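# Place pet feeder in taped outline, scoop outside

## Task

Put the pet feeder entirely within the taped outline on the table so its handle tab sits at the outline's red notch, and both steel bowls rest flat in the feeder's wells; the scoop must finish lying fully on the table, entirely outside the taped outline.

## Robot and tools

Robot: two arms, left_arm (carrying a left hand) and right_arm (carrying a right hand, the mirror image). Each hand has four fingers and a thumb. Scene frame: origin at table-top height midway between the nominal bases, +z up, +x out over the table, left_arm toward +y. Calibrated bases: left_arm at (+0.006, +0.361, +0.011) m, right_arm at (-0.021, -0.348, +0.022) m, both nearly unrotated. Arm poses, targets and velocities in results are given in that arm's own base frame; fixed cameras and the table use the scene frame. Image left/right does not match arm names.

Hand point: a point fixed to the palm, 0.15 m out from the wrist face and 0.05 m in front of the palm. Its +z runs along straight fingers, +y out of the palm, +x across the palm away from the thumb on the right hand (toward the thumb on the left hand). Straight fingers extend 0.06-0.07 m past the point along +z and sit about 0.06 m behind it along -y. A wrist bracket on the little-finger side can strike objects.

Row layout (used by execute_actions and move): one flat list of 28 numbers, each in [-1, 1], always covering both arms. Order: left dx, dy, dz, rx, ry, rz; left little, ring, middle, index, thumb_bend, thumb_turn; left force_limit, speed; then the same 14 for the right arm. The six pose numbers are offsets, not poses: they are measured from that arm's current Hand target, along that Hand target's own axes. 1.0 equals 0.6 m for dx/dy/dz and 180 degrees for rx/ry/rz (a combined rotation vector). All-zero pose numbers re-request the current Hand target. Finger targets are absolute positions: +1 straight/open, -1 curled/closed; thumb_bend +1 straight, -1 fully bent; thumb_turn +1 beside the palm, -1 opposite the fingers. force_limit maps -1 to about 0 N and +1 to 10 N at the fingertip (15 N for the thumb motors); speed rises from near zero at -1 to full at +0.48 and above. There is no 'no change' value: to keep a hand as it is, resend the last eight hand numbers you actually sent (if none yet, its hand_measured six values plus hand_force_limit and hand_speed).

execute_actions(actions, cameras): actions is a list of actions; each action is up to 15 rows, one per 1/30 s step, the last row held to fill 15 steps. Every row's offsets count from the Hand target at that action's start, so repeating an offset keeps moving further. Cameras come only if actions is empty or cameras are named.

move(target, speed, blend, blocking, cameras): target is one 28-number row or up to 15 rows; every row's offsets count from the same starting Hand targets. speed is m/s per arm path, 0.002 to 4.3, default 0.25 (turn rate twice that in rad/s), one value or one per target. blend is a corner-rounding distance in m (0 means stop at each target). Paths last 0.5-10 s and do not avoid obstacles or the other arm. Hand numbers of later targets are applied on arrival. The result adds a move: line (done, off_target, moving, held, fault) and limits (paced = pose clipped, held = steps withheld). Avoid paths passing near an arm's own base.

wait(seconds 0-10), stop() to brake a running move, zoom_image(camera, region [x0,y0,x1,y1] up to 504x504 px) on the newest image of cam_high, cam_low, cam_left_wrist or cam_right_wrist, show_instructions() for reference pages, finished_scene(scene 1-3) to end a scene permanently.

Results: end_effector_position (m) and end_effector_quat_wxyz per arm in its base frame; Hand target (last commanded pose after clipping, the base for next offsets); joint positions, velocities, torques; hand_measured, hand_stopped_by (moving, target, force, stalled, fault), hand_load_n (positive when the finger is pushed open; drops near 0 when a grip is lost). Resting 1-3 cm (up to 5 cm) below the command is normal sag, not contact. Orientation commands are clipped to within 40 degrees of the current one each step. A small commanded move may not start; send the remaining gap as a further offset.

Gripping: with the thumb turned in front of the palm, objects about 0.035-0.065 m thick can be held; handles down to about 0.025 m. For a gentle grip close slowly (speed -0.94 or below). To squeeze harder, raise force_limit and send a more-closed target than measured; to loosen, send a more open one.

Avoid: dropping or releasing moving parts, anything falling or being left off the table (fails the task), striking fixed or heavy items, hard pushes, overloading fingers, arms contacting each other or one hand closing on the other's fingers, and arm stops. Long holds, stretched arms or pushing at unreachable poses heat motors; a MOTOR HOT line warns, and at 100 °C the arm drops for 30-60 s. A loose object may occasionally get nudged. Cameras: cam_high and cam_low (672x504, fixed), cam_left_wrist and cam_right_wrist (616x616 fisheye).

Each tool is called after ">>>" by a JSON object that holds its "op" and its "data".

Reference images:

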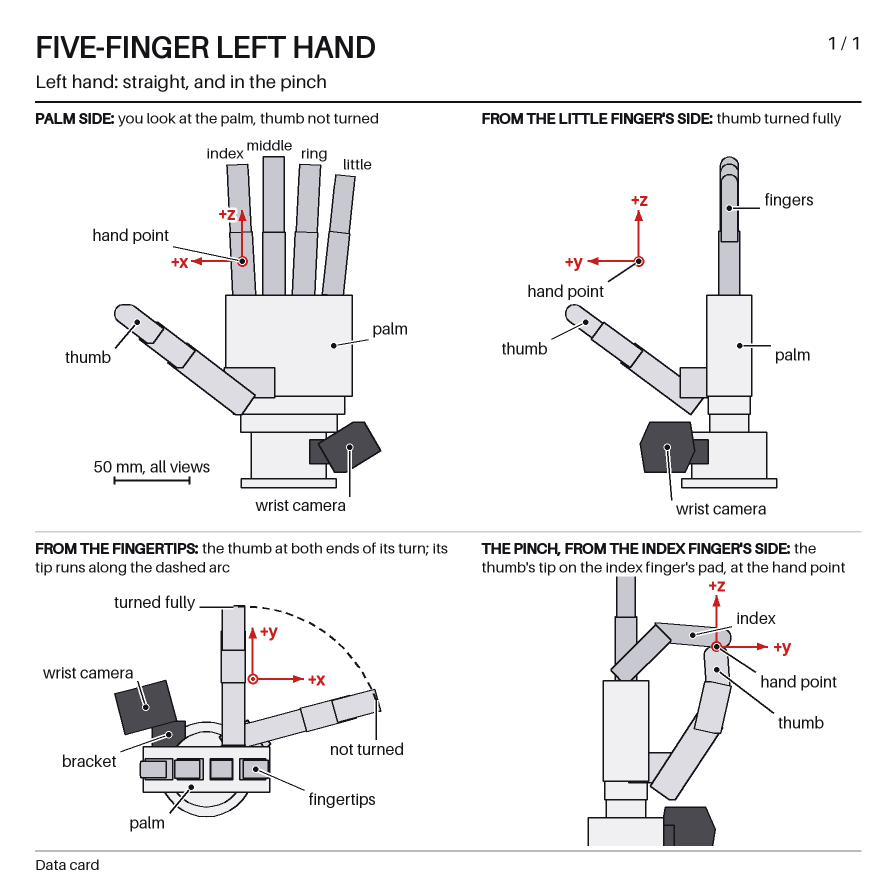

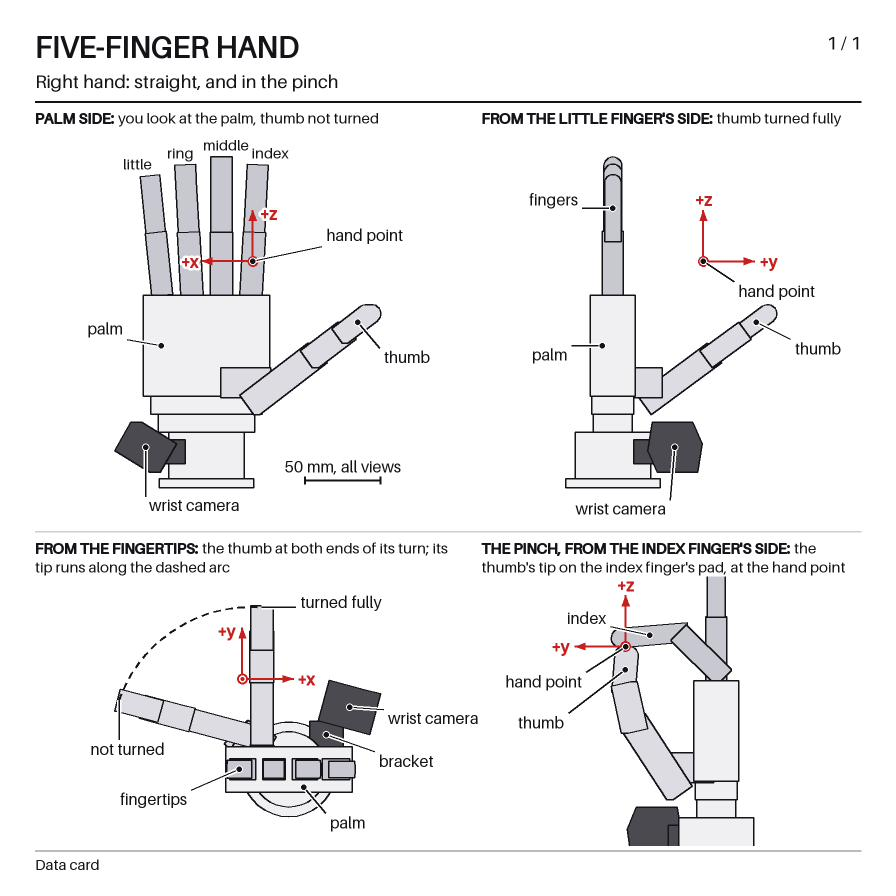

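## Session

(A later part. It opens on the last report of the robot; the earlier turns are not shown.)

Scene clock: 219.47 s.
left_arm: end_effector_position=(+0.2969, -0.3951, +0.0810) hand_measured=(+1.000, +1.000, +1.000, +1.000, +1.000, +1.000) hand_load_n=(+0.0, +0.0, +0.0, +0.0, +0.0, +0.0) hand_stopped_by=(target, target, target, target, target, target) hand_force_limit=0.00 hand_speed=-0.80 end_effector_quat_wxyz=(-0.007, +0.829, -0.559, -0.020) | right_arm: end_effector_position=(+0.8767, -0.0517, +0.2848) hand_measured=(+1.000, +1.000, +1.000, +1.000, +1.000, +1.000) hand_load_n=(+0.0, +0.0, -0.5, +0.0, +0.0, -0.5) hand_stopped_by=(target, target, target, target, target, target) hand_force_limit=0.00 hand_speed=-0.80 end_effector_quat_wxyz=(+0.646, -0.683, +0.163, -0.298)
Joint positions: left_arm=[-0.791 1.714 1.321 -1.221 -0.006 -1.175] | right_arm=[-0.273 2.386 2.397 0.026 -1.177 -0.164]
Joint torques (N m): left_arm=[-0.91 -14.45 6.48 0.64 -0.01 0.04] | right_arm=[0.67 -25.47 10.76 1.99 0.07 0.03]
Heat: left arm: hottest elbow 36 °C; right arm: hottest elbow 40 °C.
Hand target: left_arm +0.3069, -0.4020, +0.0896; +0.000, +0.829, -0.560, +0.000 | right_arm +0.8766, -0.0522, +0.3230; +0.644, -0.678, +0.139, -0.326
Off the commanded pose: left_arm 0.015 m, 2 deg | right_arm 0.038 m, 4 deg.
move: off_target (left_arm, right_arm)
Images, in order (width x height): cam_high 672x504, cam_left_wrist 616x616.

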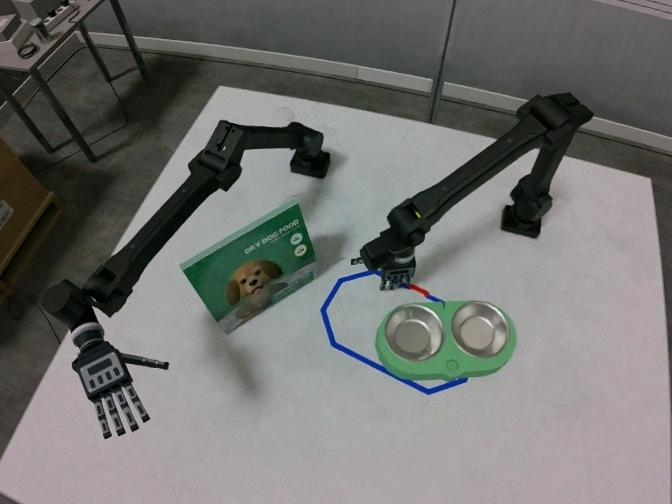

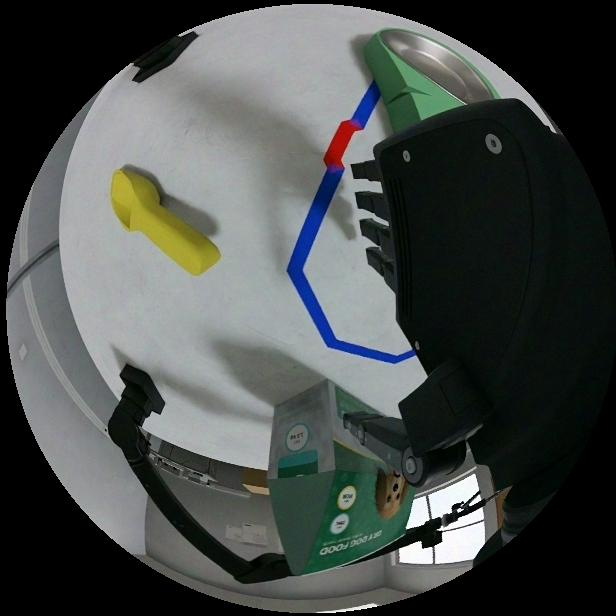

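>>> {"op": "move", "data": {"target": [0.058,-0.223,0.008,0,0,-0.089,1,1,1,1,1,1,0,-0.8,0,0,0,0,0,0,1,1,1,1,1,1,0,-0.8], "cameras": ["cam_high","cam_left_wrist"], "speed": 0.08}}

Scene clock: 228.13 s.
left_arm: end_effector_position=(+0.4176, -0.3816, +0.0658) hand_measured=(+1.000, +1.000, +1.000, +1.000, +1.000, +1.000) hand_load_n=(+0.0, -1.0, +0.0, +0.0, +0.0, +0.0) hand_stopped_by=(target, target, target, target, target, target) hand_force_limit=0.00 hand_speed=-0.80 end_effector_quat_wxyz=(-0.001, +0.892, -0.451, -0.025) | right_arm: end_effector_position=(+0.8767, -0.0517, +0.2848) hand_measured=(+1.000, +1.000, +1.000, +1.000, +1.000, +1.000) hand_load_n=(+0.5, -0.5, +0.0, +0.0, +0.0, -0.5) hand_stopped_by=(target, target, target, target, target, target) hand_force_limit=0.00 hand_speed=-0.80 end_effector_quat_wxyz=(+0.646, -0.683, +0.163, -0.298)
Joint positions: left_arm=[-0.619 1.895 1.536 -1.262 0.007 -1.254] | right_arm=[-0.273 2.386 2.397 0.026 -1.177 -0.164]
Joint torques (N m): left_arm=[-0.32 -16.38 9.2 -0.23 0 -0.06] | right_arm=[0.62 -25.47 10.73 2.02 0.08 0.03]
Heat: left arm: hottest elbow 36 °C; right arm: hottest elbow 40 °C.
Hand target: left_arm +0.4441, -0.3843, +0.0848; +0.000, +0.899, -0.439, +0.000 | right_arm +0.8766, -0.0522, +0.3230; +0.644, -0.678, +0.139, -0.326
Off the commanded pose: left_arm 0.033 m, 3 deg | right_arm 0.038 m, 4 deg.
move: off_target (left_arm, right_arm)
Images, in order (width x height): cam_high 672x504, cam_left_wrist 616x616.

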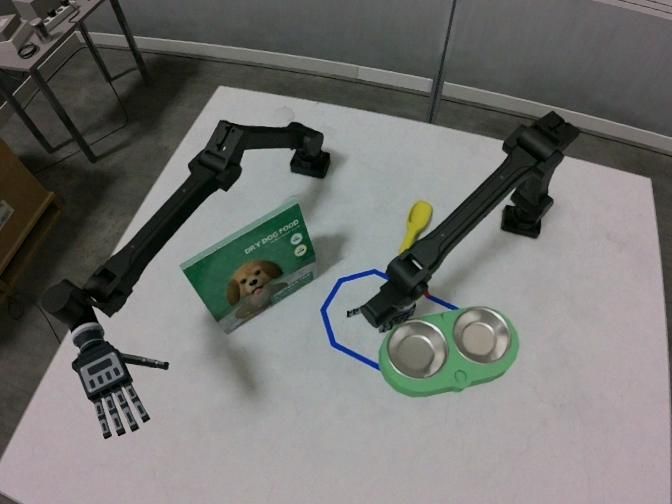

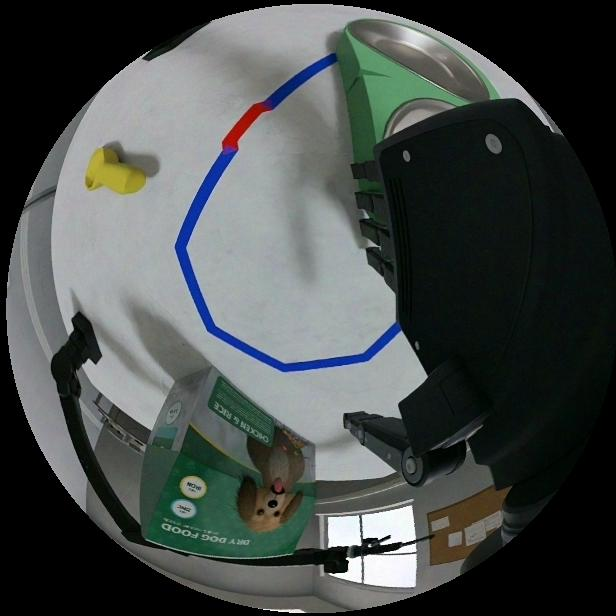

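>>> {"op": "move", "data": {"target": [0.066,-0.145,-0.013,0,0,-0.089,1,1,1,1,1,1,0,-0.8,0,0,0,0,0,0,1,1,1,1,1,1,0,-0.8], "cameras": ["cam_high","cam_left_wrist"], "speed": 0.08}}

Scene clock: 235.40 s.
left_arm: end_effector_position=(+0.5104, -0.3641, +0.0701) hand_measured=(+1.000, +1.000, +1.000, +1.000, +1.000, +1.000) hand_load_n=(+0.0, -0.5, +0.0, +0.0, +0.0, +0.0) hand_stopped_by=(target, target, target, target, target, target) hand_force_limit=0.00 hand_speed=-0.80 end_effector_quat_wxyz=(-0.002, +0.946, -0.323, -0.027) | right_arm: end_effector_position=(+0.8767, -0.0517, +0.2848) hand_measured=(+1.000, +1.000, +1.000, +1.000, +1.000, +1.000) hand_load_n=(+0.0, +0.0, +0.0, +0.0, +0.0, +0.0) hand_stopped_by=(target, target, target, target, target, target) hand_force_limit=0.00 hand_speed=-0.80 end_effector_quat_wxyz=(+0.646, -0.683, +0.163, -0.298)
Joint positions: left_arm=[-0.515 2.022 1.749 -1.351 0.007 -1.428] | right_arm=[-0.273 2.386 2.397 0.026 -1.177 -0.164]
Joint torques (N m): left_arm=[-0.21 -18.55 9.65 -0.27 -0.01 -0.06] | right_arm=[0.67 -25.41 10.73 2 0.07 0.03]
Heat: left arm: hottest elbow 37 °C; right arm: hottest elbow 40 °C.
Hand target: left_arm +0.5370, -0.3621, +0.0926; +0.000, +0.951, -0.309, +0.000 | right_arm +0.8766, -0.0522, +0.3230; +0.644, -0.678, +0.139, -0.326
Off the commanded pose: left_arm 0.035 m, 3 deg | right_arm 0.038 m, 4 deg.
move: off_target (left_arm, right_arm)
Images, in order (width x height): cam_high 672x504, cam_left_wrist 616x616.

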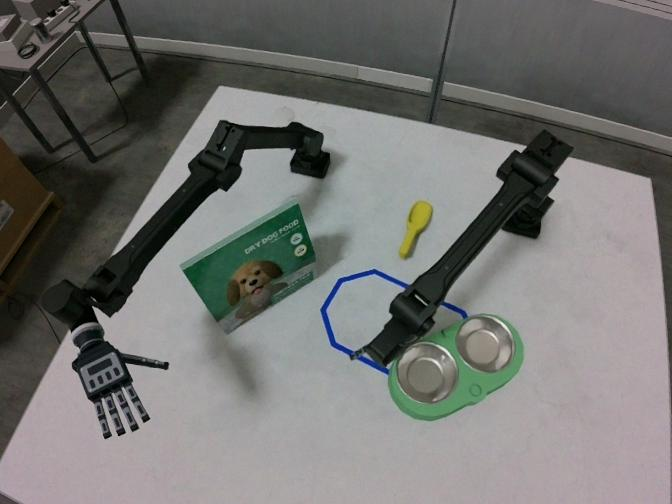

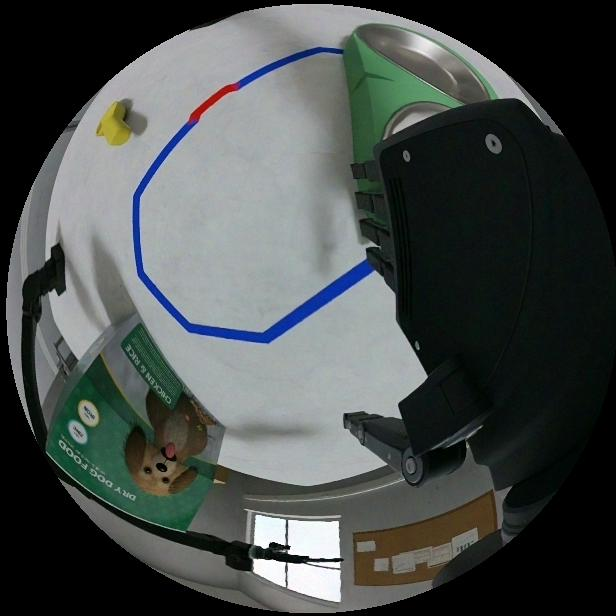

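>>> {"op": "move", "data": {"target": [[0,0.03,-0.167,0,0,0,1,1,1,1,1,1,0,-0.8,0,0,0,0,0,0,1,1,1,1,1,1,0,-0.8],[-0.345,-0.454,-0.162,0,0,0.078,1,1,1,1,1,1,0,-0.8,0,0,0,0,0,0,1,1,1,1,1,1,0,-0.8],[-0.345,-0.454,-0.09,0,0,0.078,1,1,1,1,1,1,0,-0.8,0,0,0,0,0,0,1,1,1,1,1,1,0,-0.8]], "cameras": ["cam_high","cam_left_wrist"], "blend": [0.02,0.02,0], "speed": [0.2,0.25,0.1]}}

Scene clock: 253.97 s.
left_arm: end_effector_position=(+0.5211, -0.0154, +0.1403) hand_measured=(+1.000, +1.000, +1.000, +1.000, +1.000, +1.000) hand_load_n=(+0.0, +0.0, +0.0, +0.0, +0.0, +0.0) hand_stopped_by=(target, target, target, target, target, target) hand_force_limit=0.00 hand_speed=-0.80 end_effector_quat_wxyz=(+0.006, +0.911, -0.412, -0.018) | right_arm: end_effector_position=(+0.8767, -0.0517, +0.2848) hand_measured=(+1.000, +1.000, +1.000, +1.000, +1.000, +1.000) hand_load_n=(+0.0, +0.0, +0.0, +0.0, +0.0, +0.0) hand_stopped_by=(target, target, target, target, target, target) hand_force_limit=0.00 hand_speed=-0.80 end_effector_quat_wxyz=(+0.646, -0.683, +0.163, -0.298)
Joint positions: left_arm=[0.085 1.826 1.636 -1.419 -0.007 -0.636] | right_arm=[-0.273 2.386 2.397 0.026 -1.177 -0.164]
Joint torques (N m): left_arm=[-2.14 -16.32 6.65 0.65 0.09 0.17] | right_arm=[0.67 -25.41 10.71 2.02 0.06 0.03]
Heat: left arm: hottest elbow 38 °C; right arm: hottest elbow 40 °C.
Hand target: left_arm +0.5299, -0.0200, +0.1466; +0.000, +0.906, -0.423, +0.000 | right_arm +0.8766, -0.0522, +0.3230; +0.644, -0.678, +0.139, -0.326
Off the commanded pose: left_arm 0.012 m, 3 deg | right_arm 0.038 m, 4 deg.
move: off_target (left_arm, right_arm)
Images, in order (width x height): cam_high 672x504, cam_left_wrist 616x616.

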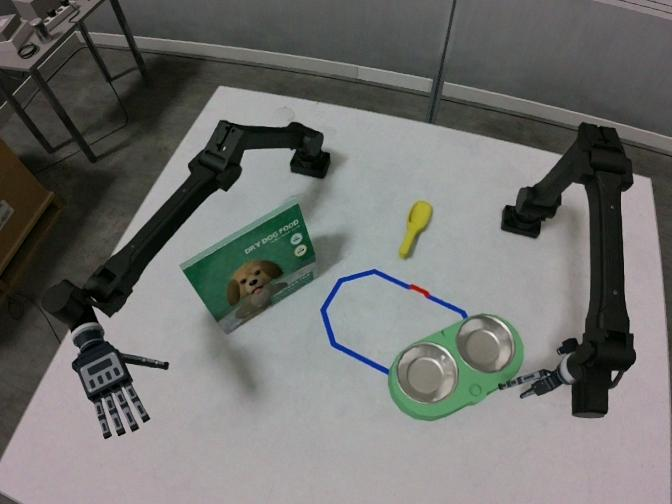

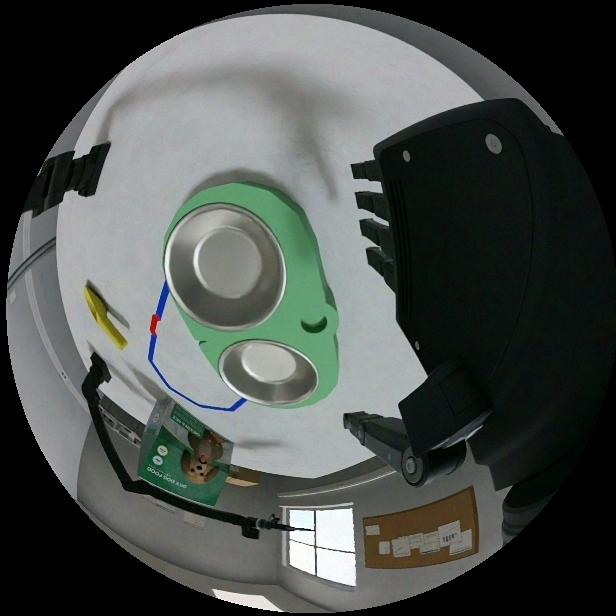

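>>> {"op": "move", "data": {"target": [[0.014,-0.045,0,-0.139,0,0,1,1,1,1,1,1,0,-0.8,0,0,0,0,0,0,1,1,1,1,1,1,0,-0.8],[0.014,-0.045,0.07,-0.139,0,0,1,1,1,1,1,1,0,-0.8,0,0,0,0,0,0,1,1,1,1,1,1,0,-0.8]], "cameras": ["cam_high","cam_left_wrist"], "speed": [0.2,0.1]}}

Scene clock: 282.77 s.
left_arm: end_effector_position=(+0.5444, -0.0120, +0.0842) hand_measured=(+1.000, +1.000, +1.000, +1.000, +1.000, +1.000) hand_load_n=(+0.0, +0.0, +0.0, +0.0, +0.0, +0.0) hand_stopped_by=(target, target, target, target, target, target) hand_force_limit=0.00 hand_speed=-0.80 end_effector_quat_wxyz=(+0.195, +0.891, -0.401, -0.090) | right_arm: end_effector_position=(+0.8767, -0.0517, +0.2848) hand_measured=(+1.000, +1.000, +1.000, +1.000, +1.000, +1.000) hand_load_n=(+0.0, +0.0, +0.0, +0.0, +0.0, +0.0) hand_stopped_by=(target, target, target, target, target, target) hand_force_limit=0.00 hand_speed=-0.80 end_effector_quat_wxyz=(+0.646, -0.683, +0.163, -0.298)
Joint positions: left_arm=[0.16 2.174 1.91 -1.681 0.223 -0.523] | right_arm=[-0.273 2.386 2.397 0.026 -1.177 -0.164]
Joint torques (N m): left_arm=[-1.44 -21.01 8.76 -0.83 0.06 0.17] | right_arm=[0.67 -25.47 10.71 2.02 0.07 0.03]
Heat: left arm: hottest elbow 37 °C; right arm: hottest shoulder 40 °C.
Hand target: left_arm +0.5560, -0.0091, +0.1046; +0.196, +0.884, -0.413, -0.092 | right_arm +0.8766, -0.0522, +0.3230; +0.644, -0.678, +0.139, -0.326
Off the commanded pose: left_arm 0.024 m, 2 deg | right_arm 0.038 m, 4 deg.
joint sent to its limit (left arm) — joint 4 (wrist pitch), lower limit. The joint targets are off in position, not in orientation.
move: off_target (left_arm, right_arm)
Images, in order (width x height): cam_high 672x504, cam_left_wrist 616x616.

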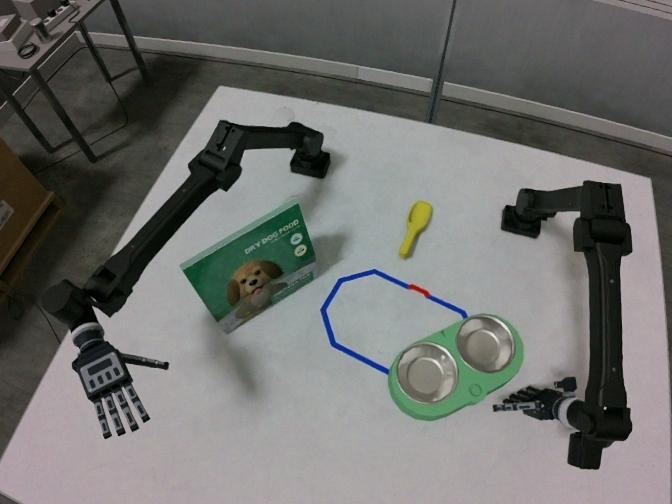

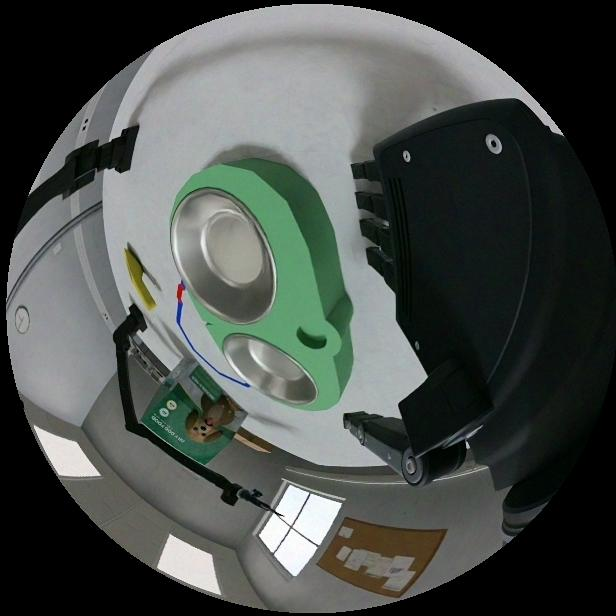

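>>> {"op": "move", "data": {"target": [-0.015,0.253,0.107,0,0.0587,-0.1258,1,1,1,1,1,1,0,-0.8,0,0,0,0,0,0,1,1,1,1,1,1,0,-0.8], "cameras": ["cam_high","cam_left_wrist"], "speed": 0.08}}

Scene clock: 297.77 s.
left_arm: end_effector_position=(+0.4191, -0.0972, +0.0957) hand_measured=(+1.000, +1.000, +1.000, +1.000, +1.000, +1.000) hand_load_n=(+0.0, +0.0, +0.5, +0.0, +0.0, +0.0) hand_stopped_by=(target, target, target, target, target, target) hand_force_limit=0.00 hand_speed=-0.80 end_effector_quat_wxyz=(+0.213, +0.954, -0.202, -0.066) | right_arm: end_effector_position=(+0.8767, -0.0517, +0.2848) hand_measured=(+1.000, +1.000, +1.000, +1.000, +1.000, +1.000) hand_load_n=(+0.0, +0.0, +0.0, +0.0, +0.0, -0.5) hand_stopped_by=(target, target, target, target, target, target) hand_force_limit=0.00 hand_speed=-0.80 end_effector_quat_wxyz=(+0.646, -0.683, +0.163, -0.298)
Joint positions: left_arm=[0.087 1.7 1.209 -1.345 0.367 -1.018] | right_arm=[-0.273 2.386 2.397 0.026 -1.177 -0.164]
Joint torques (N m): left_arm=[-2.32 -15.27 5.46 0.39 0.57 -0.07] | right_arm=[0.67 -25.41 10.71 2 0.07 0.03]
Heat: left arm: hottest elbow 38 °C; right arm: hottest shoulder 40 °C.
Hand target: left_arm +0.4239, -0.1079, +0.1107; +0.211, +0.953, -0.212, -0.047 | right_arm +0.8766, -0.0522, +0.3230; +0.644, -0.678, +0.139, -0.326
Off the commanded pose: left_arm 0.019 m, 3 deg | right_arm 0.038 m, 4 deg.
move: off_target (left_arm, right_arm)
Images, in order (width x height): cam_high 672x504, cam_left_wrist 616x616.

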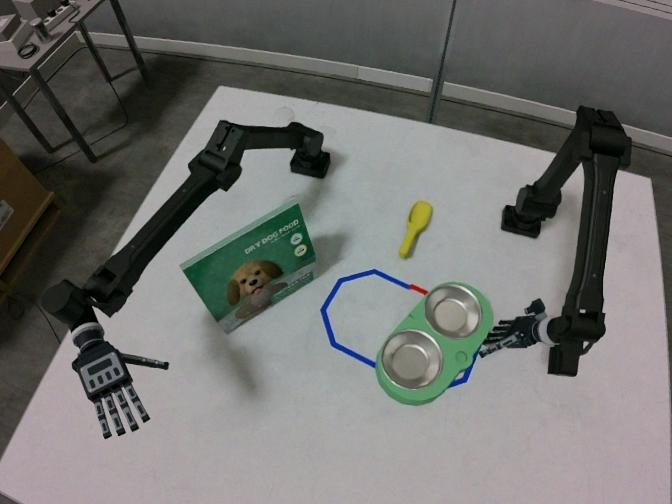

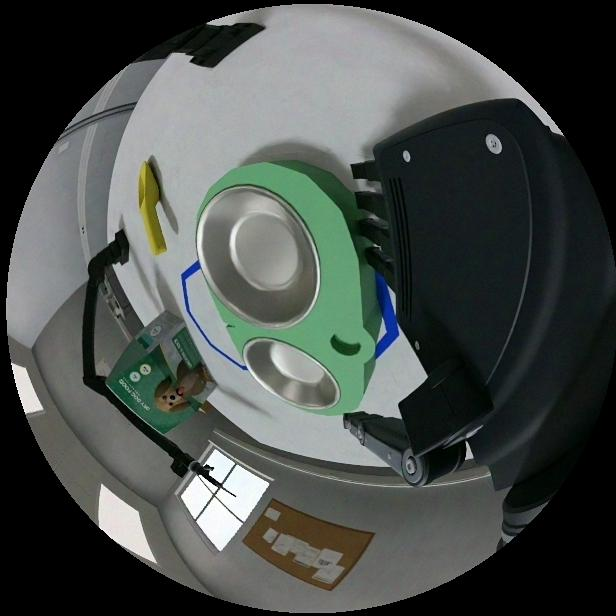

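>>> {"op": "move", "data": {"target": [0.064,0.21,0.098,0,0.0164,-0.0352,1,1,1,1,1,1,0,-0.8,0,0,0,0,0,0,1,1,1,1,1,1,0,-0.8], "cameras": ["cam_high","cam_left_wrist"], "speed": 0.08}}

Scene clock: 316.57 s.
left_arm: end_effector_position=(+0.3940, -0.2384, +0.0940) hand_measured=(+1.000, +1.000, +1.000, +1.000, +1.000, +1.000) hand_load_n=(+0.0, +0.0, +0.0, +0.0, +0.0, +0.0) hand_stopped_by=(target, target, target, target, target, target) hand_force_limit=0.00 hand_speed=-0.80 end_effector_quat_wxyz=(+0.207, +0.966, -0.142, -0.060) | right_arm: end_effector_position=(+0.8767, -0.0517, +0.2848) hand_measured=(+1.000, +1.000, +1.000, +1.000, +1.000, +1.000) hand_load_n=(-0.5, +0.0, +0.0, -0.5, +0.0, +0.0) hand_stopped_by=(target, target, target, target, target, target) hand_force_limit=0.00 hand_speed=-0.80 end_effector_quat_wxyz=(+0.646, -0.683, +0.163, -0.298)
Joint positions: left_arm=[-0.242 1.596 1.085 -1.145 0.425 -1.501] | right_arm=[-0.273 2.386 2.397 0.026 -1.177 -0.164]
Joint torques (N m): left_arm=[-1.9 -13.92 5.9 0.76 0.53 -0.07] | right_arm=[0.67 -25.41 10.71 2.02 0.07 0.03]
Heat: left arm: hottest elbow 36 °C; right arm: hottest shoulder 40 °C.
Hand target: left_arm +0.3997, -0.2501, +0.1107; +0.214, +0.964, -0.154, -0.034 | right_arm +0.8766, -0.0522, +0.3230; +0.644, -0.678, +0.139, -0.326
Off the commanded pose: left_arm 0.021 m, 3 deg | right_arm 0.038 m, 4 deg.
move: off_target (left_arm, right_arm)
Images, in order (width x height): cam_high 672x504, cam_left_wrist 616x616.

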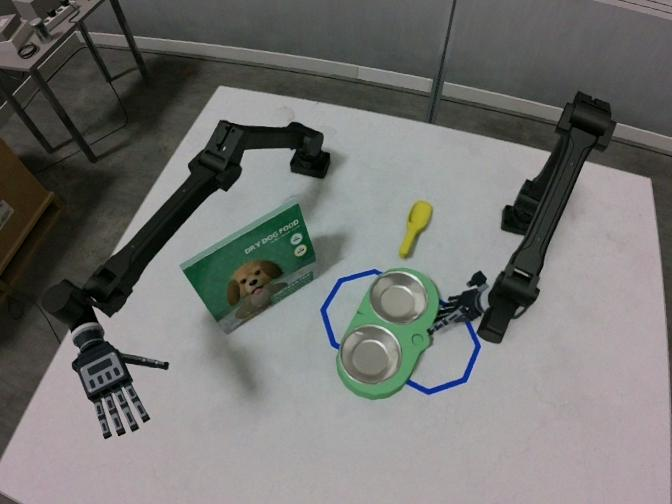

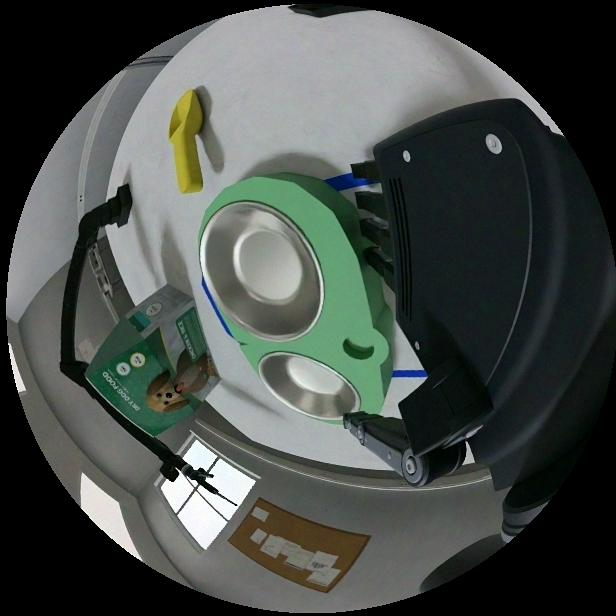

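>>> {"op": "move", "data": {"target": [[0,0.023,-0.173,0,0,0,1,1,1,1,1,1,0,-0.8,0,0,0,0,0,0,1,1,1,1,1,1,0,-0.8],[0.2,0.146,-0.134,0.1075,-0.1114,0.5024,1,1,1,1,1,1,0,-0.8,0,0,0,0,0,0,1,1,1,1,1,1,0,-0.8],[0.317,0.341,-0.043,0,-0.4037,0.8664,1,1,1,1,1,1,0,-0.8,0,0,0,0,0,0,1,1,1,1,1,1,0,-0.8]], "cameras": ["cam_high","cam_left_wrist"], "blend": [0.02,0.03,0], "speed": [0.2,0.5,0.5]}}

Scene clock: 346.73 s.
left_arm: end_effector_position=(+0.5232, -0.4701, +0.1987) hand_measured=(+1.000, +1.000, +1.000, +1.000, +1.000, +1.000) hand_load_n=(+0.0, +0.0, +0.0, +0.0, +0.0, +0.0) hand_stopped_by=(target, target, target, target, target, target) hand_force_limit=0.00 hand_speed=-0.80 end_effector_quat_wxyz=(+0.190, +0.150, +0.966, +0.097) | right_arm: end_effector_position=(+0.8767, -0.0517, +0.2848) hand_measured=(+1.000, +1.000, +1.000, +1.000, +1.000, +1.000) hand_load_n=(+0.0, +0.0, -0.5, +0.0, +0.0, +0.0) hand_stopped_by=(target, target, target, target, target, target) hand_force_limit=0.00 hand_speed=-0.80 end_effector_quat_wxyz=(+0.646, -0.683, +0.163, -0.298)
Joint positions: left_arm=[-0.886 2.401 2.688 -1.696 -0.4 1.025] | right_arm=[-0.273 2.386 2.397 0.026 -1.177 -0.164]
Joint torques (N m): left_arm=[-1.67 -23.53 9.1 0.02 -0.47 0.16] | right_arm=[0.62 -25.52 10.73 2 0.07 0.03]
Heat: left arm: hottest elbow 37 °C; right arm: hottest elbow 41 °C.
Hand target: left_arm +0.5263, -0.4751, +0.2205; +0.019, +0.086, +0.973, +0.215 | right_arm +0.8766, -0.0522, +0.3230; +0.644, -0.678, +0.139, -0.326
Off the commanded pose: left_arm 0.023 m, 25 deg | right_arm 0.038 m, 4 deg.
joint sent to its limit (left arm) — joint 4 (wrist pitch), lower limit. The joint targets are off in position and orientation.
move: off_target (left_arm, right_arm)
Images, in order (width x height): cam_high 672x504, cam_left_wrist 616x616.

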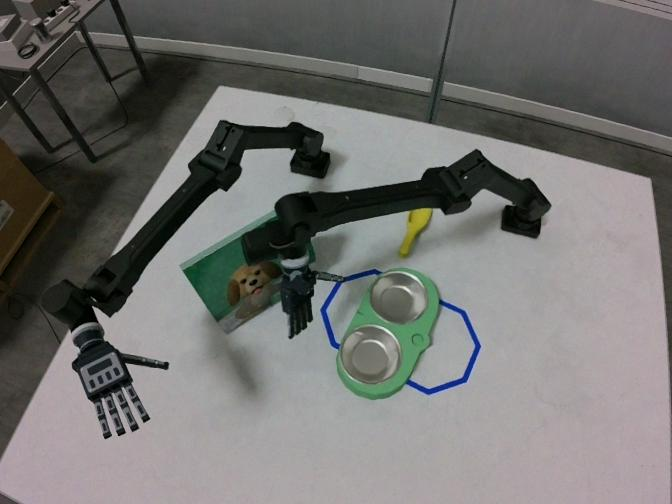

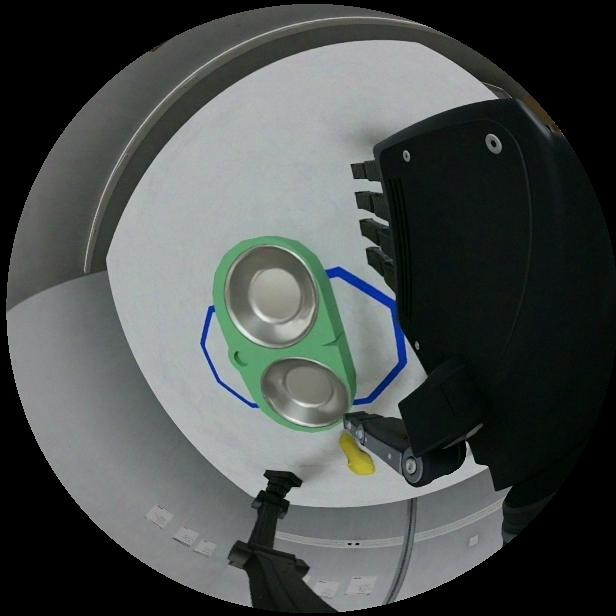

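>>> {"op": "move", "data": {"target": [0.012,0.06,0.028,0.139,0,0,1,1,1,1,0,1,-0.6,-0.6,0,0,0,0,0,0,1,1,1,1,1,1,0,-0.8], "cameras": ["cam_high","cam_left_wrist"], "speed": 0.2}}

Scene clock: 356.13 s.
left_arm: end_effector_position=(+0.5242, -0.4395, +0.1874) hand_measured=(+1.000, +1.000, +1.000, +1.000, +0.000, +1.000) hand_load_n=(+0.0, +0.0, +0.0, +0.0, -0.5, +0.0) hand_stopped_by=(target, target, target, target, target, target) hand_force_limit=-0.60 hand_speed=-0.60 end_effector_quat_wxyz=(+0.062, +0.102, +0.992, -0.042) | right_arm: end_effector_position=(+0.8767, -0.0517, +0.2848) hand_measured=(+1.000, +1.000, +1.000, +1.000, +1.000, +1.000) hand_load_n=(+0.0, +0.0, -0.5, +0.0, +0.0, +0.0) hand_stopped_by=(target, target, target, target, target, target) hand_force_limit=0.00 hand_speed=-0.80 end_effector_quat_wxyz=(+0.646, -0.683, +0.163, -0.298)
Joint positions: left_arm=[-0.751 2.334 2.608 -1.696 -0.007 1.025] | right_arm=[-0.273 2.386 2.397 0.026 -1.177 -0.164]
Joint torques (N m): left_arm=[-0.15 -25.47 6.83 0.02 0.08 -0.02] | right_arm=[0.62 -25.52 10.7 2 0.08 0.02]
Heat: left arm: hottest elbow 39 °C; right arm: hottest shoulder 41 °C.
Hand target: left_arm +0.5262, -0.4347, +0.2205; +0.000, +0.089, +0.996, -0.001 | right_arm +0.8766, -0.0522, +0.3230; +0.644, -0.678, +0.139, -0.326
Off the commanded pose: left_arm 0.034 m, 9 deg | right_arm 0.038 m, 4 deg.
joint sent to its limit (left arm) — joint 4 (wrist pitch), lower limit. The joint targets are off in position and orientation.
move: off_target (left_arm, right_arm)
Images, in order (width x height): cam_high 672x504, cam_left_wrist 616x616.

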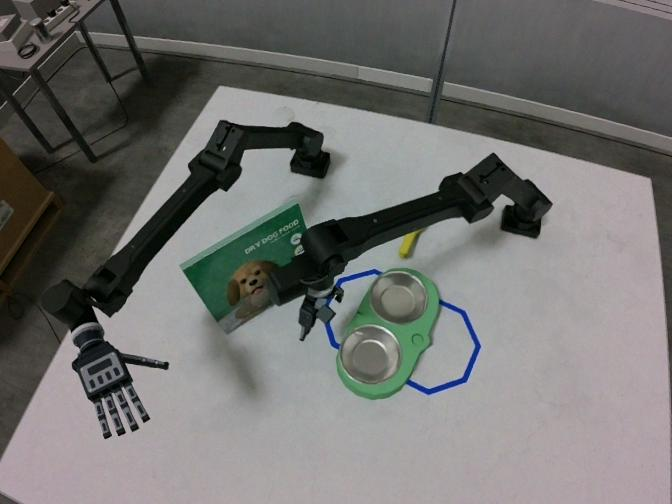

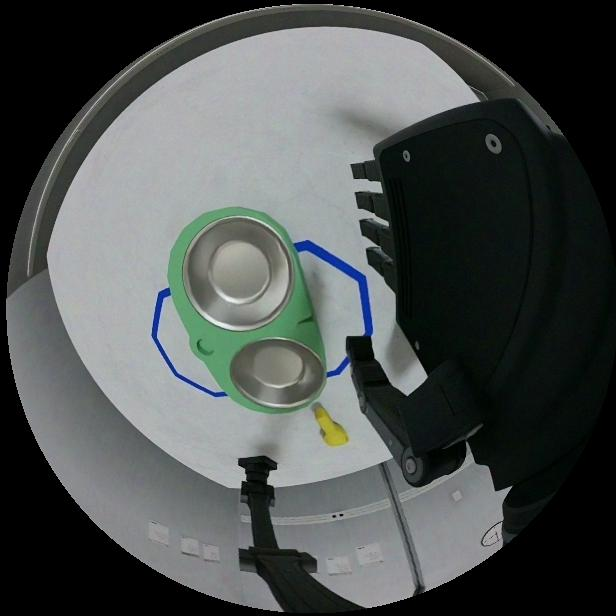

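>>> {"op": "move", "data": {"target": [0,0,0.17,0,0,0,1,1,1,1,-1,1,-0.7,-0.6,0,0,0,0,0,0,1,1,1,1,1,1,0,-0.8], "cameras": ["cam_high","cam_left_wrist"], "speed": 0.15}}

Scene clock: 365.23 s.
left_arm: end_effector_position=(+0.5191, -0.4372, +0.0958) hand_measured=(+1.000, +1.000, +1.000, +1.000, -1.000, +1.000) hand_load_n=(+0.0, +0.0, +0.0, +0.0, +0.0, +0.0) hand_stopped_by=(target, target, target, target, target, target) hand_force_limit=-0.70 hand_speed=-0.60 end_effector_quat_wxyz=(-0.003, +0.102, +0.995, +0.001) | right_arm: end_effector_position=(+0.8767, -0.0517, +0.2848) hand_measured=(+1.000, +1.000, +1.000, +1.000, +1.000, +1.000) hand_load_n=(+0.0, +0.0, +0.0, +0.0, +0.0, +0.0) hand_stopped_by=(target, target, target, target, target, target) hand_force_limit=0.00 hand_speed=-0.80 end_effector_quat_wxyz=(+0.646, -0.683, +0.163, -0.298)
Joint positions: left_arm=[-0.751 2.455 2.574 -1.696 0.002 1.025] | right_arm=[-0.273 2.386 2.397 0.026 -1.177 -0.164]
Joint torques (N m): left_arm=[-0.38 -24.7 7.35 -0.23 0.05 -0.08] | right_arm=[0.62 -25.47 10.71 2.02 0.07 0.03]
Heat: left arm: hottest elbow 39 °C; right arm: hottest shoulder 41 °C.
Hand target: left_arm +0.5262, -0.4348, +0.1185; +0.000, +0.089, +0.996, -0.001 | right_arm +0.8766, -0.0522, +0.3230; +0.644, -0.678, +0.139, -0.326
Off the commanded pose: left_arm 0.024 m, 2 deg | right_arm 0.038 m, 4 deg.
joint sent to its limit (left arm) — joint 4 (wrist pitch), lower limit. The joint targets are off in position, not in orientation.
move: off_target (left_arm, right_arm)
Images, in order (width x height): cam_high 672x504, cam_left_wrist 616x616.

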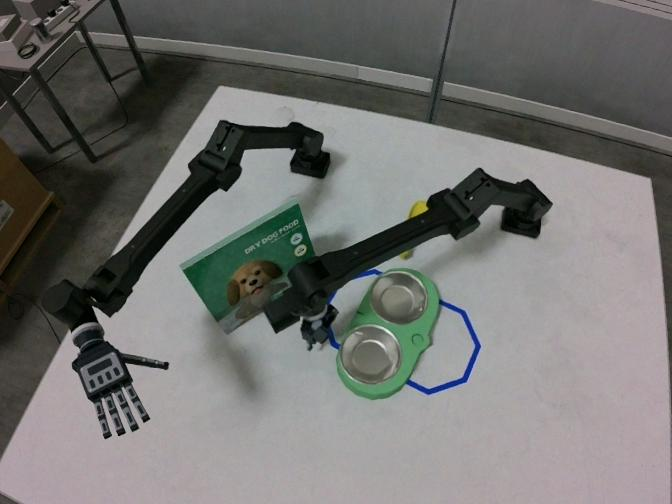

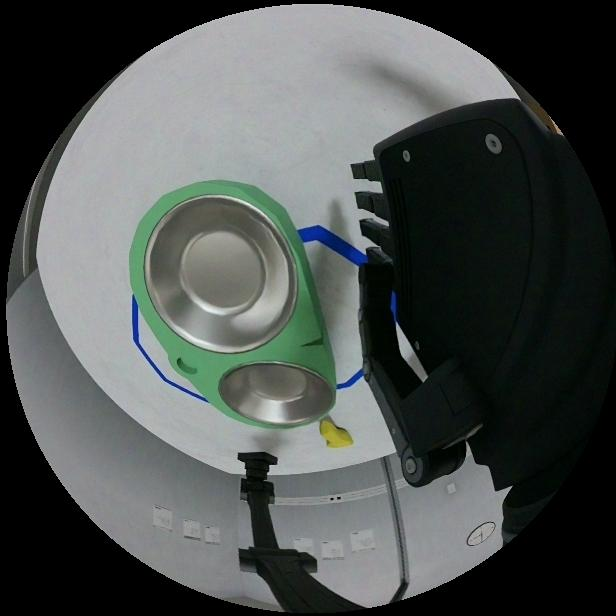

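>>> {"op": "move", "data": {"target": [[-0.03,0.005,0.036,0,0,0,1,1,1,1,-1,1,-0.7,-0.6,0,0,0,0,0,0,1,1,1,1,1,1,0,-0.8],[0.027,0.224,0.036,0,0,-0.083,1,1,1,1,-1,1,-0.7,-0.6,0,0,0,0,0,0,1,1,1,1,1,1,0,-0.8]], "cameras": ["cam_high","cam_left_wrist"], "blend": [0.01,0], "speed": 0.08}}

Scene clock: 376.00 s.
left_arm: end_effector_position=(+0.5189, -0.3051, +0.0701) hand_measured=(+1.000, +1.000, +1.000, +1.000, -1.000, +1.000) hand_load_n=(+0.0, +0.0, +0.0, +0.0, +0.0, +0.0) hand_stopped_by=(target, target, target, target, target, target) hand_force_limit=-0.70 hand_speed=-0.60 end_effector_quat_wxyz=(-0.031, -0.030, +0.999, +0.016) | right_arm: end_effector_position=(+0.8767, -0.0517, +0.2848) hand_measured=(+1.000, +1.000, +1.000, +1.000, +1.000, +1.000) hand_load_n=(+0.0, +0.0, +0.0, +0.0, +0.0, -0.5) hand_stopped_by=(target, target, target, target, target, target) hand_force_limit=0.00 hand_speed=-0.80 end_effector_quat_wxyz=(+0.646, -0.683, +0.163, -0.298)
Joint positions: left_arm=[-0.578 2.212 2.056 -1.483 0.01 0.934] | right_arm=[-0.273 2.386 2.397 0.026 -1.177 -0.164]
Joint torques (N m): left_arm=[-0.26 -24 6.76 0.4 -0.1 -0.1] | right_arm=[0.62 -25.47 10.71 2 0.06 0.03]
Heat: left arm: hottest elbow 38 °C; right arm: hottest shoulder 41 °C.
Hand target: left_arm +0.5339, -0.2997, +0.0967; +0.000, -0.042, +0.999, -0.001 | right_arm +0.8766, -0.0522, +0.3230; +0.644, -0.678, +0.139, -0.326
Off the commanded pose: left_arm 0.031 m, 4 deg | right_arm 0.038 m, 4 deg.
move: off_target (left_arm, right_arm)
Images, in order (width x height): cam_high 672x504, cam_left_wrist 616x616.

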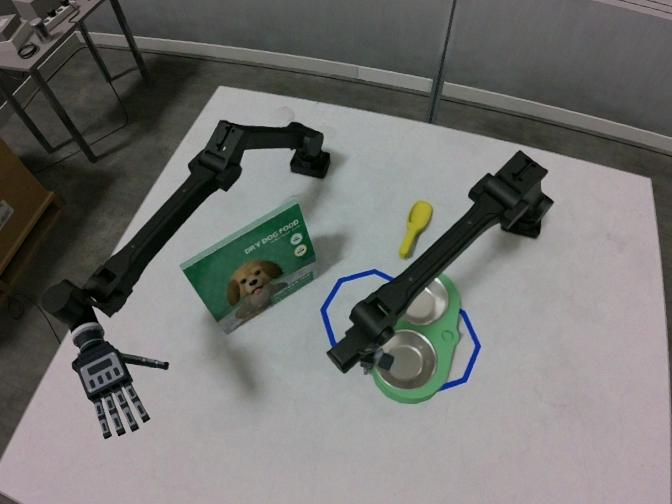

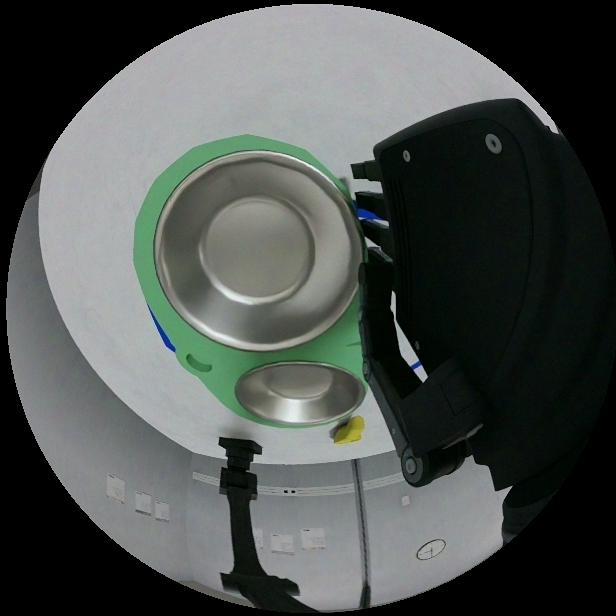

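>>> {"op": "move", "data": {"target": [[0.003,-0.033,-0.167,0,0,0,1,1,1,1,1,1,-0.5,-0.5,0,0,0,0,0,0,1,1,1,1,1,1,0,-0.8],[0.128,0.145,-0.188,0,0,-0.4622,1,1,1,1,1,1,-0.5,-0.5,0,0,0,0,0,0,1,1,1,1,1,1,0,-0.8],[0.207,0.265,-0.155,-0.0226,0.2014,-0.9083,1,1,1,1,1,1,-0.5,-0.5,0,0,0,0,0,0,1,1,1,1,1,1,0,-0.8],[0.207,0.265,-0.04,-0.0226,0.2014,-0.9083,1,1,1,1,1,1,-0.5,-0.5,0,0,0,0,0,0,1,1,1,1,1,1,0,-0.8]], "cameras": ["cam_high","cam_left_wrist"], "blend": [0.02,0.03,0.01,0], "speed": [0.2,0.5,0.5,0.15]}}

Scene clock: 403.77 s.
left_arm: end_effector_position=(+0.3854, -0.1510, +0.1123) hand_measured=(+1.000, +1.000, +1.000, +1.000, +1.000, +1.000) hand_load_n=(+0.0, +0.0, +0.0, +0.0, +0.0, +0.0) hand_stopped_by=(target, target, target, target, target, target) hand_force_limit=-0.50 hand_speed=-0.50 end_effector_quat_wxyz=(+0.214, +0.974, -0.069, -0.035) | right_arm: end_effector_position=(+0.8767, -0.0517, +0.2848) hand_measured=(+1.000, +1.000, +1.000, +1.000, +1.000, +1.000) hand_load_n=(+0.0, +0.0, +0.0, +0.0, +0.0, +0.0) hand_stopped_by=(target, target, target, target, target, target) hand_force_limit=0.00 hand_speed=-0.80 end_effector_quat_wxyz=(+0.646, -0.683, +0.163, -0.298)
Joint positions: left_arm=[-0.031 1.465 0.985 -1.184 0.427 -1.44] | right_arm=[-0.273 2.386 2.397 0.026 -1.177 -0.164]
Joint torques (N m): left_arm=[-1.14 -10.52 6.08 0.8 0.39 -0.1] | right_arm=[0.62 -25.47 10.73 2 0.07 0.03]
Heat: left arm: hottest elbow 37 °C; right arm: hottest shoulder 41 °C.
Hand target: left_arm +0.3969, -0.1516, +0.1206; +0.217, +0.974, -0.068, -0.015 | right_arm +0.8766, -0.0522, +0.3230; +0.644, -0.678, +0.139, -0.326
Off the commanded pose: left_arm 0.014 m, 2 deg | right_arm 0.038 m, 4 deg.
move: off_target (left_arm, right_arm)
Images, in order (width x height): cam_high 672x504, cam_left_wrist 616x616.

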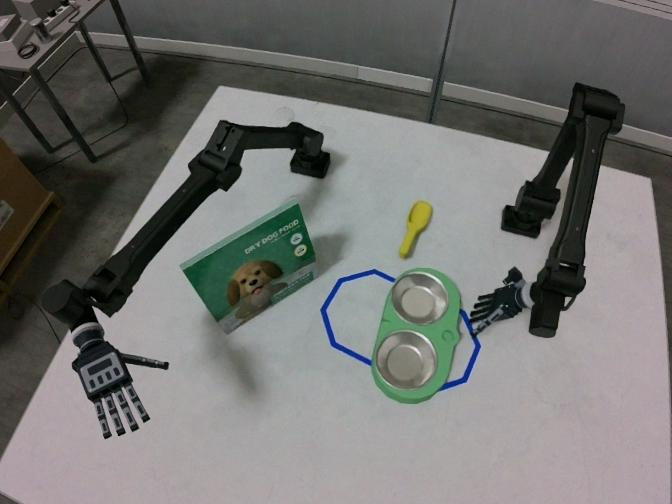

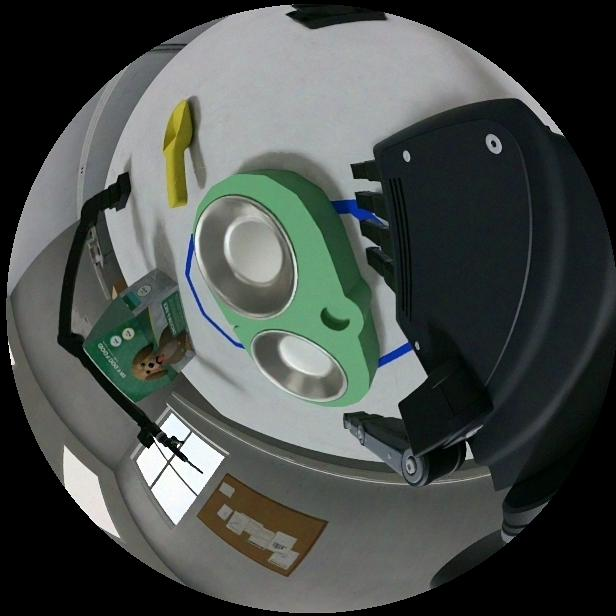

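>>> {"op": "move", "data": {"target": [[0.005,0.014,0.047,0,0,0,1,1,1,1,1,1,-0.5,-0.5,0,0,0,0,0,0,1,1,1,1,1,1,0,-0.8],[0.092,0.224,0.138,0,0.007,-0.015,1,1,1,1,1,1,-0.5,-0.5,0,0,0,0,0,0,1,1,1,1,1,1,0,-0.8]], "cameras": ["cam_high","cam_left_wrist"], "blend": [0.01,0], "speed": [0.1,0.08]}}

Scene clock: 419.47 s.
left_arm: end_effector_position=(+0.4085, -0.2949, +0.0804) hand_measured=(+1.000, +1.000, +1.000, +1.000, +1.000, +1.000) hand_load_n=(+0.0, +0.0, +0.0, +0.0, +0.0, +0.0) hand_stopped_by=(target, target, target, target, target, target) hand_force_limit=-0.50 hand_speed=-0.50 end_effector_quat_wxyz=(+0.203, +0.978, -0.028, -0.042) | right_arm: end_effector_position=(+0.8767, -0.0517, +0.2848) hand_measured=(+1.000, +1.000, +1.000, +1.000, +1.000, +1.000) hand_load_n=(+0.0, +0.0, +0.0, -0.5, +0.0, +0.0) hand_stopped_by=(target, target, target, target, target, target) hand_force_limit=0.00 hand_speed=-0.80 end_effector_quat_wxyz=(+0.646, -0.683, +0.163, -0.298)
Joint positions: left_arm=[-0.383 1.593 1.048 -0.96 0.413 -1.91] | right_arm=[-0.273 2.386 2.397 0.026 -1.177 -0.164]
Joint torques (N m): left_arm=[-2.26 -11.46 8.79 1.18 0.24 -0.06] | right_arm=[0.62 -25.52 10.73 1.99 0.08 0.03]
Heat: left arm: hottest elbow 36 °C; right arm: hottest shoulder 41 °C.
Hand target: left_arm +0.4297, -0.3146, +0.1026; +0.217, +0.975, -0.043, -0.010 | right_arm +0.8766, -0.0522, +0.3230; +0.644, -0.678, +0.139, -0.326
Off the commanded pose: left_arm 0.036 m, 4 deg | right_arm 0.038 m, 4 deg.
move: off_target (left_arm, right_arm)
Images, in order (width x height): cam_high 672x504, cam_left_wrist 616x616.

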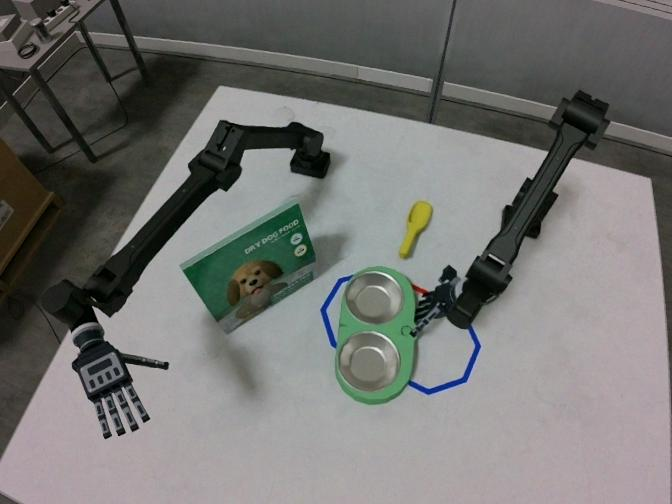

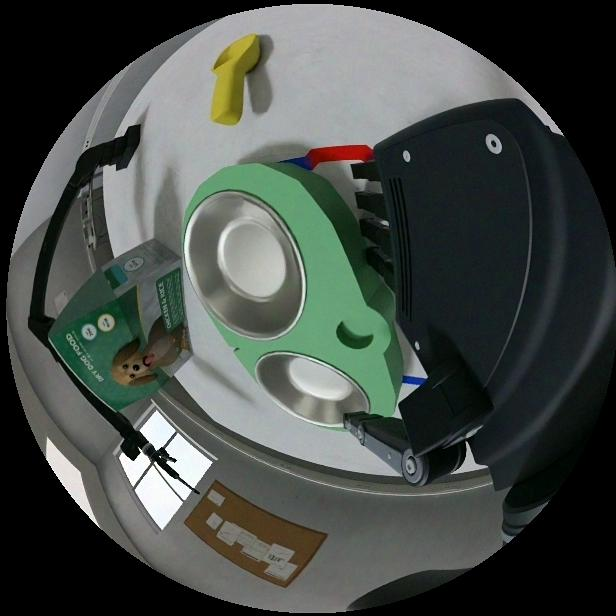

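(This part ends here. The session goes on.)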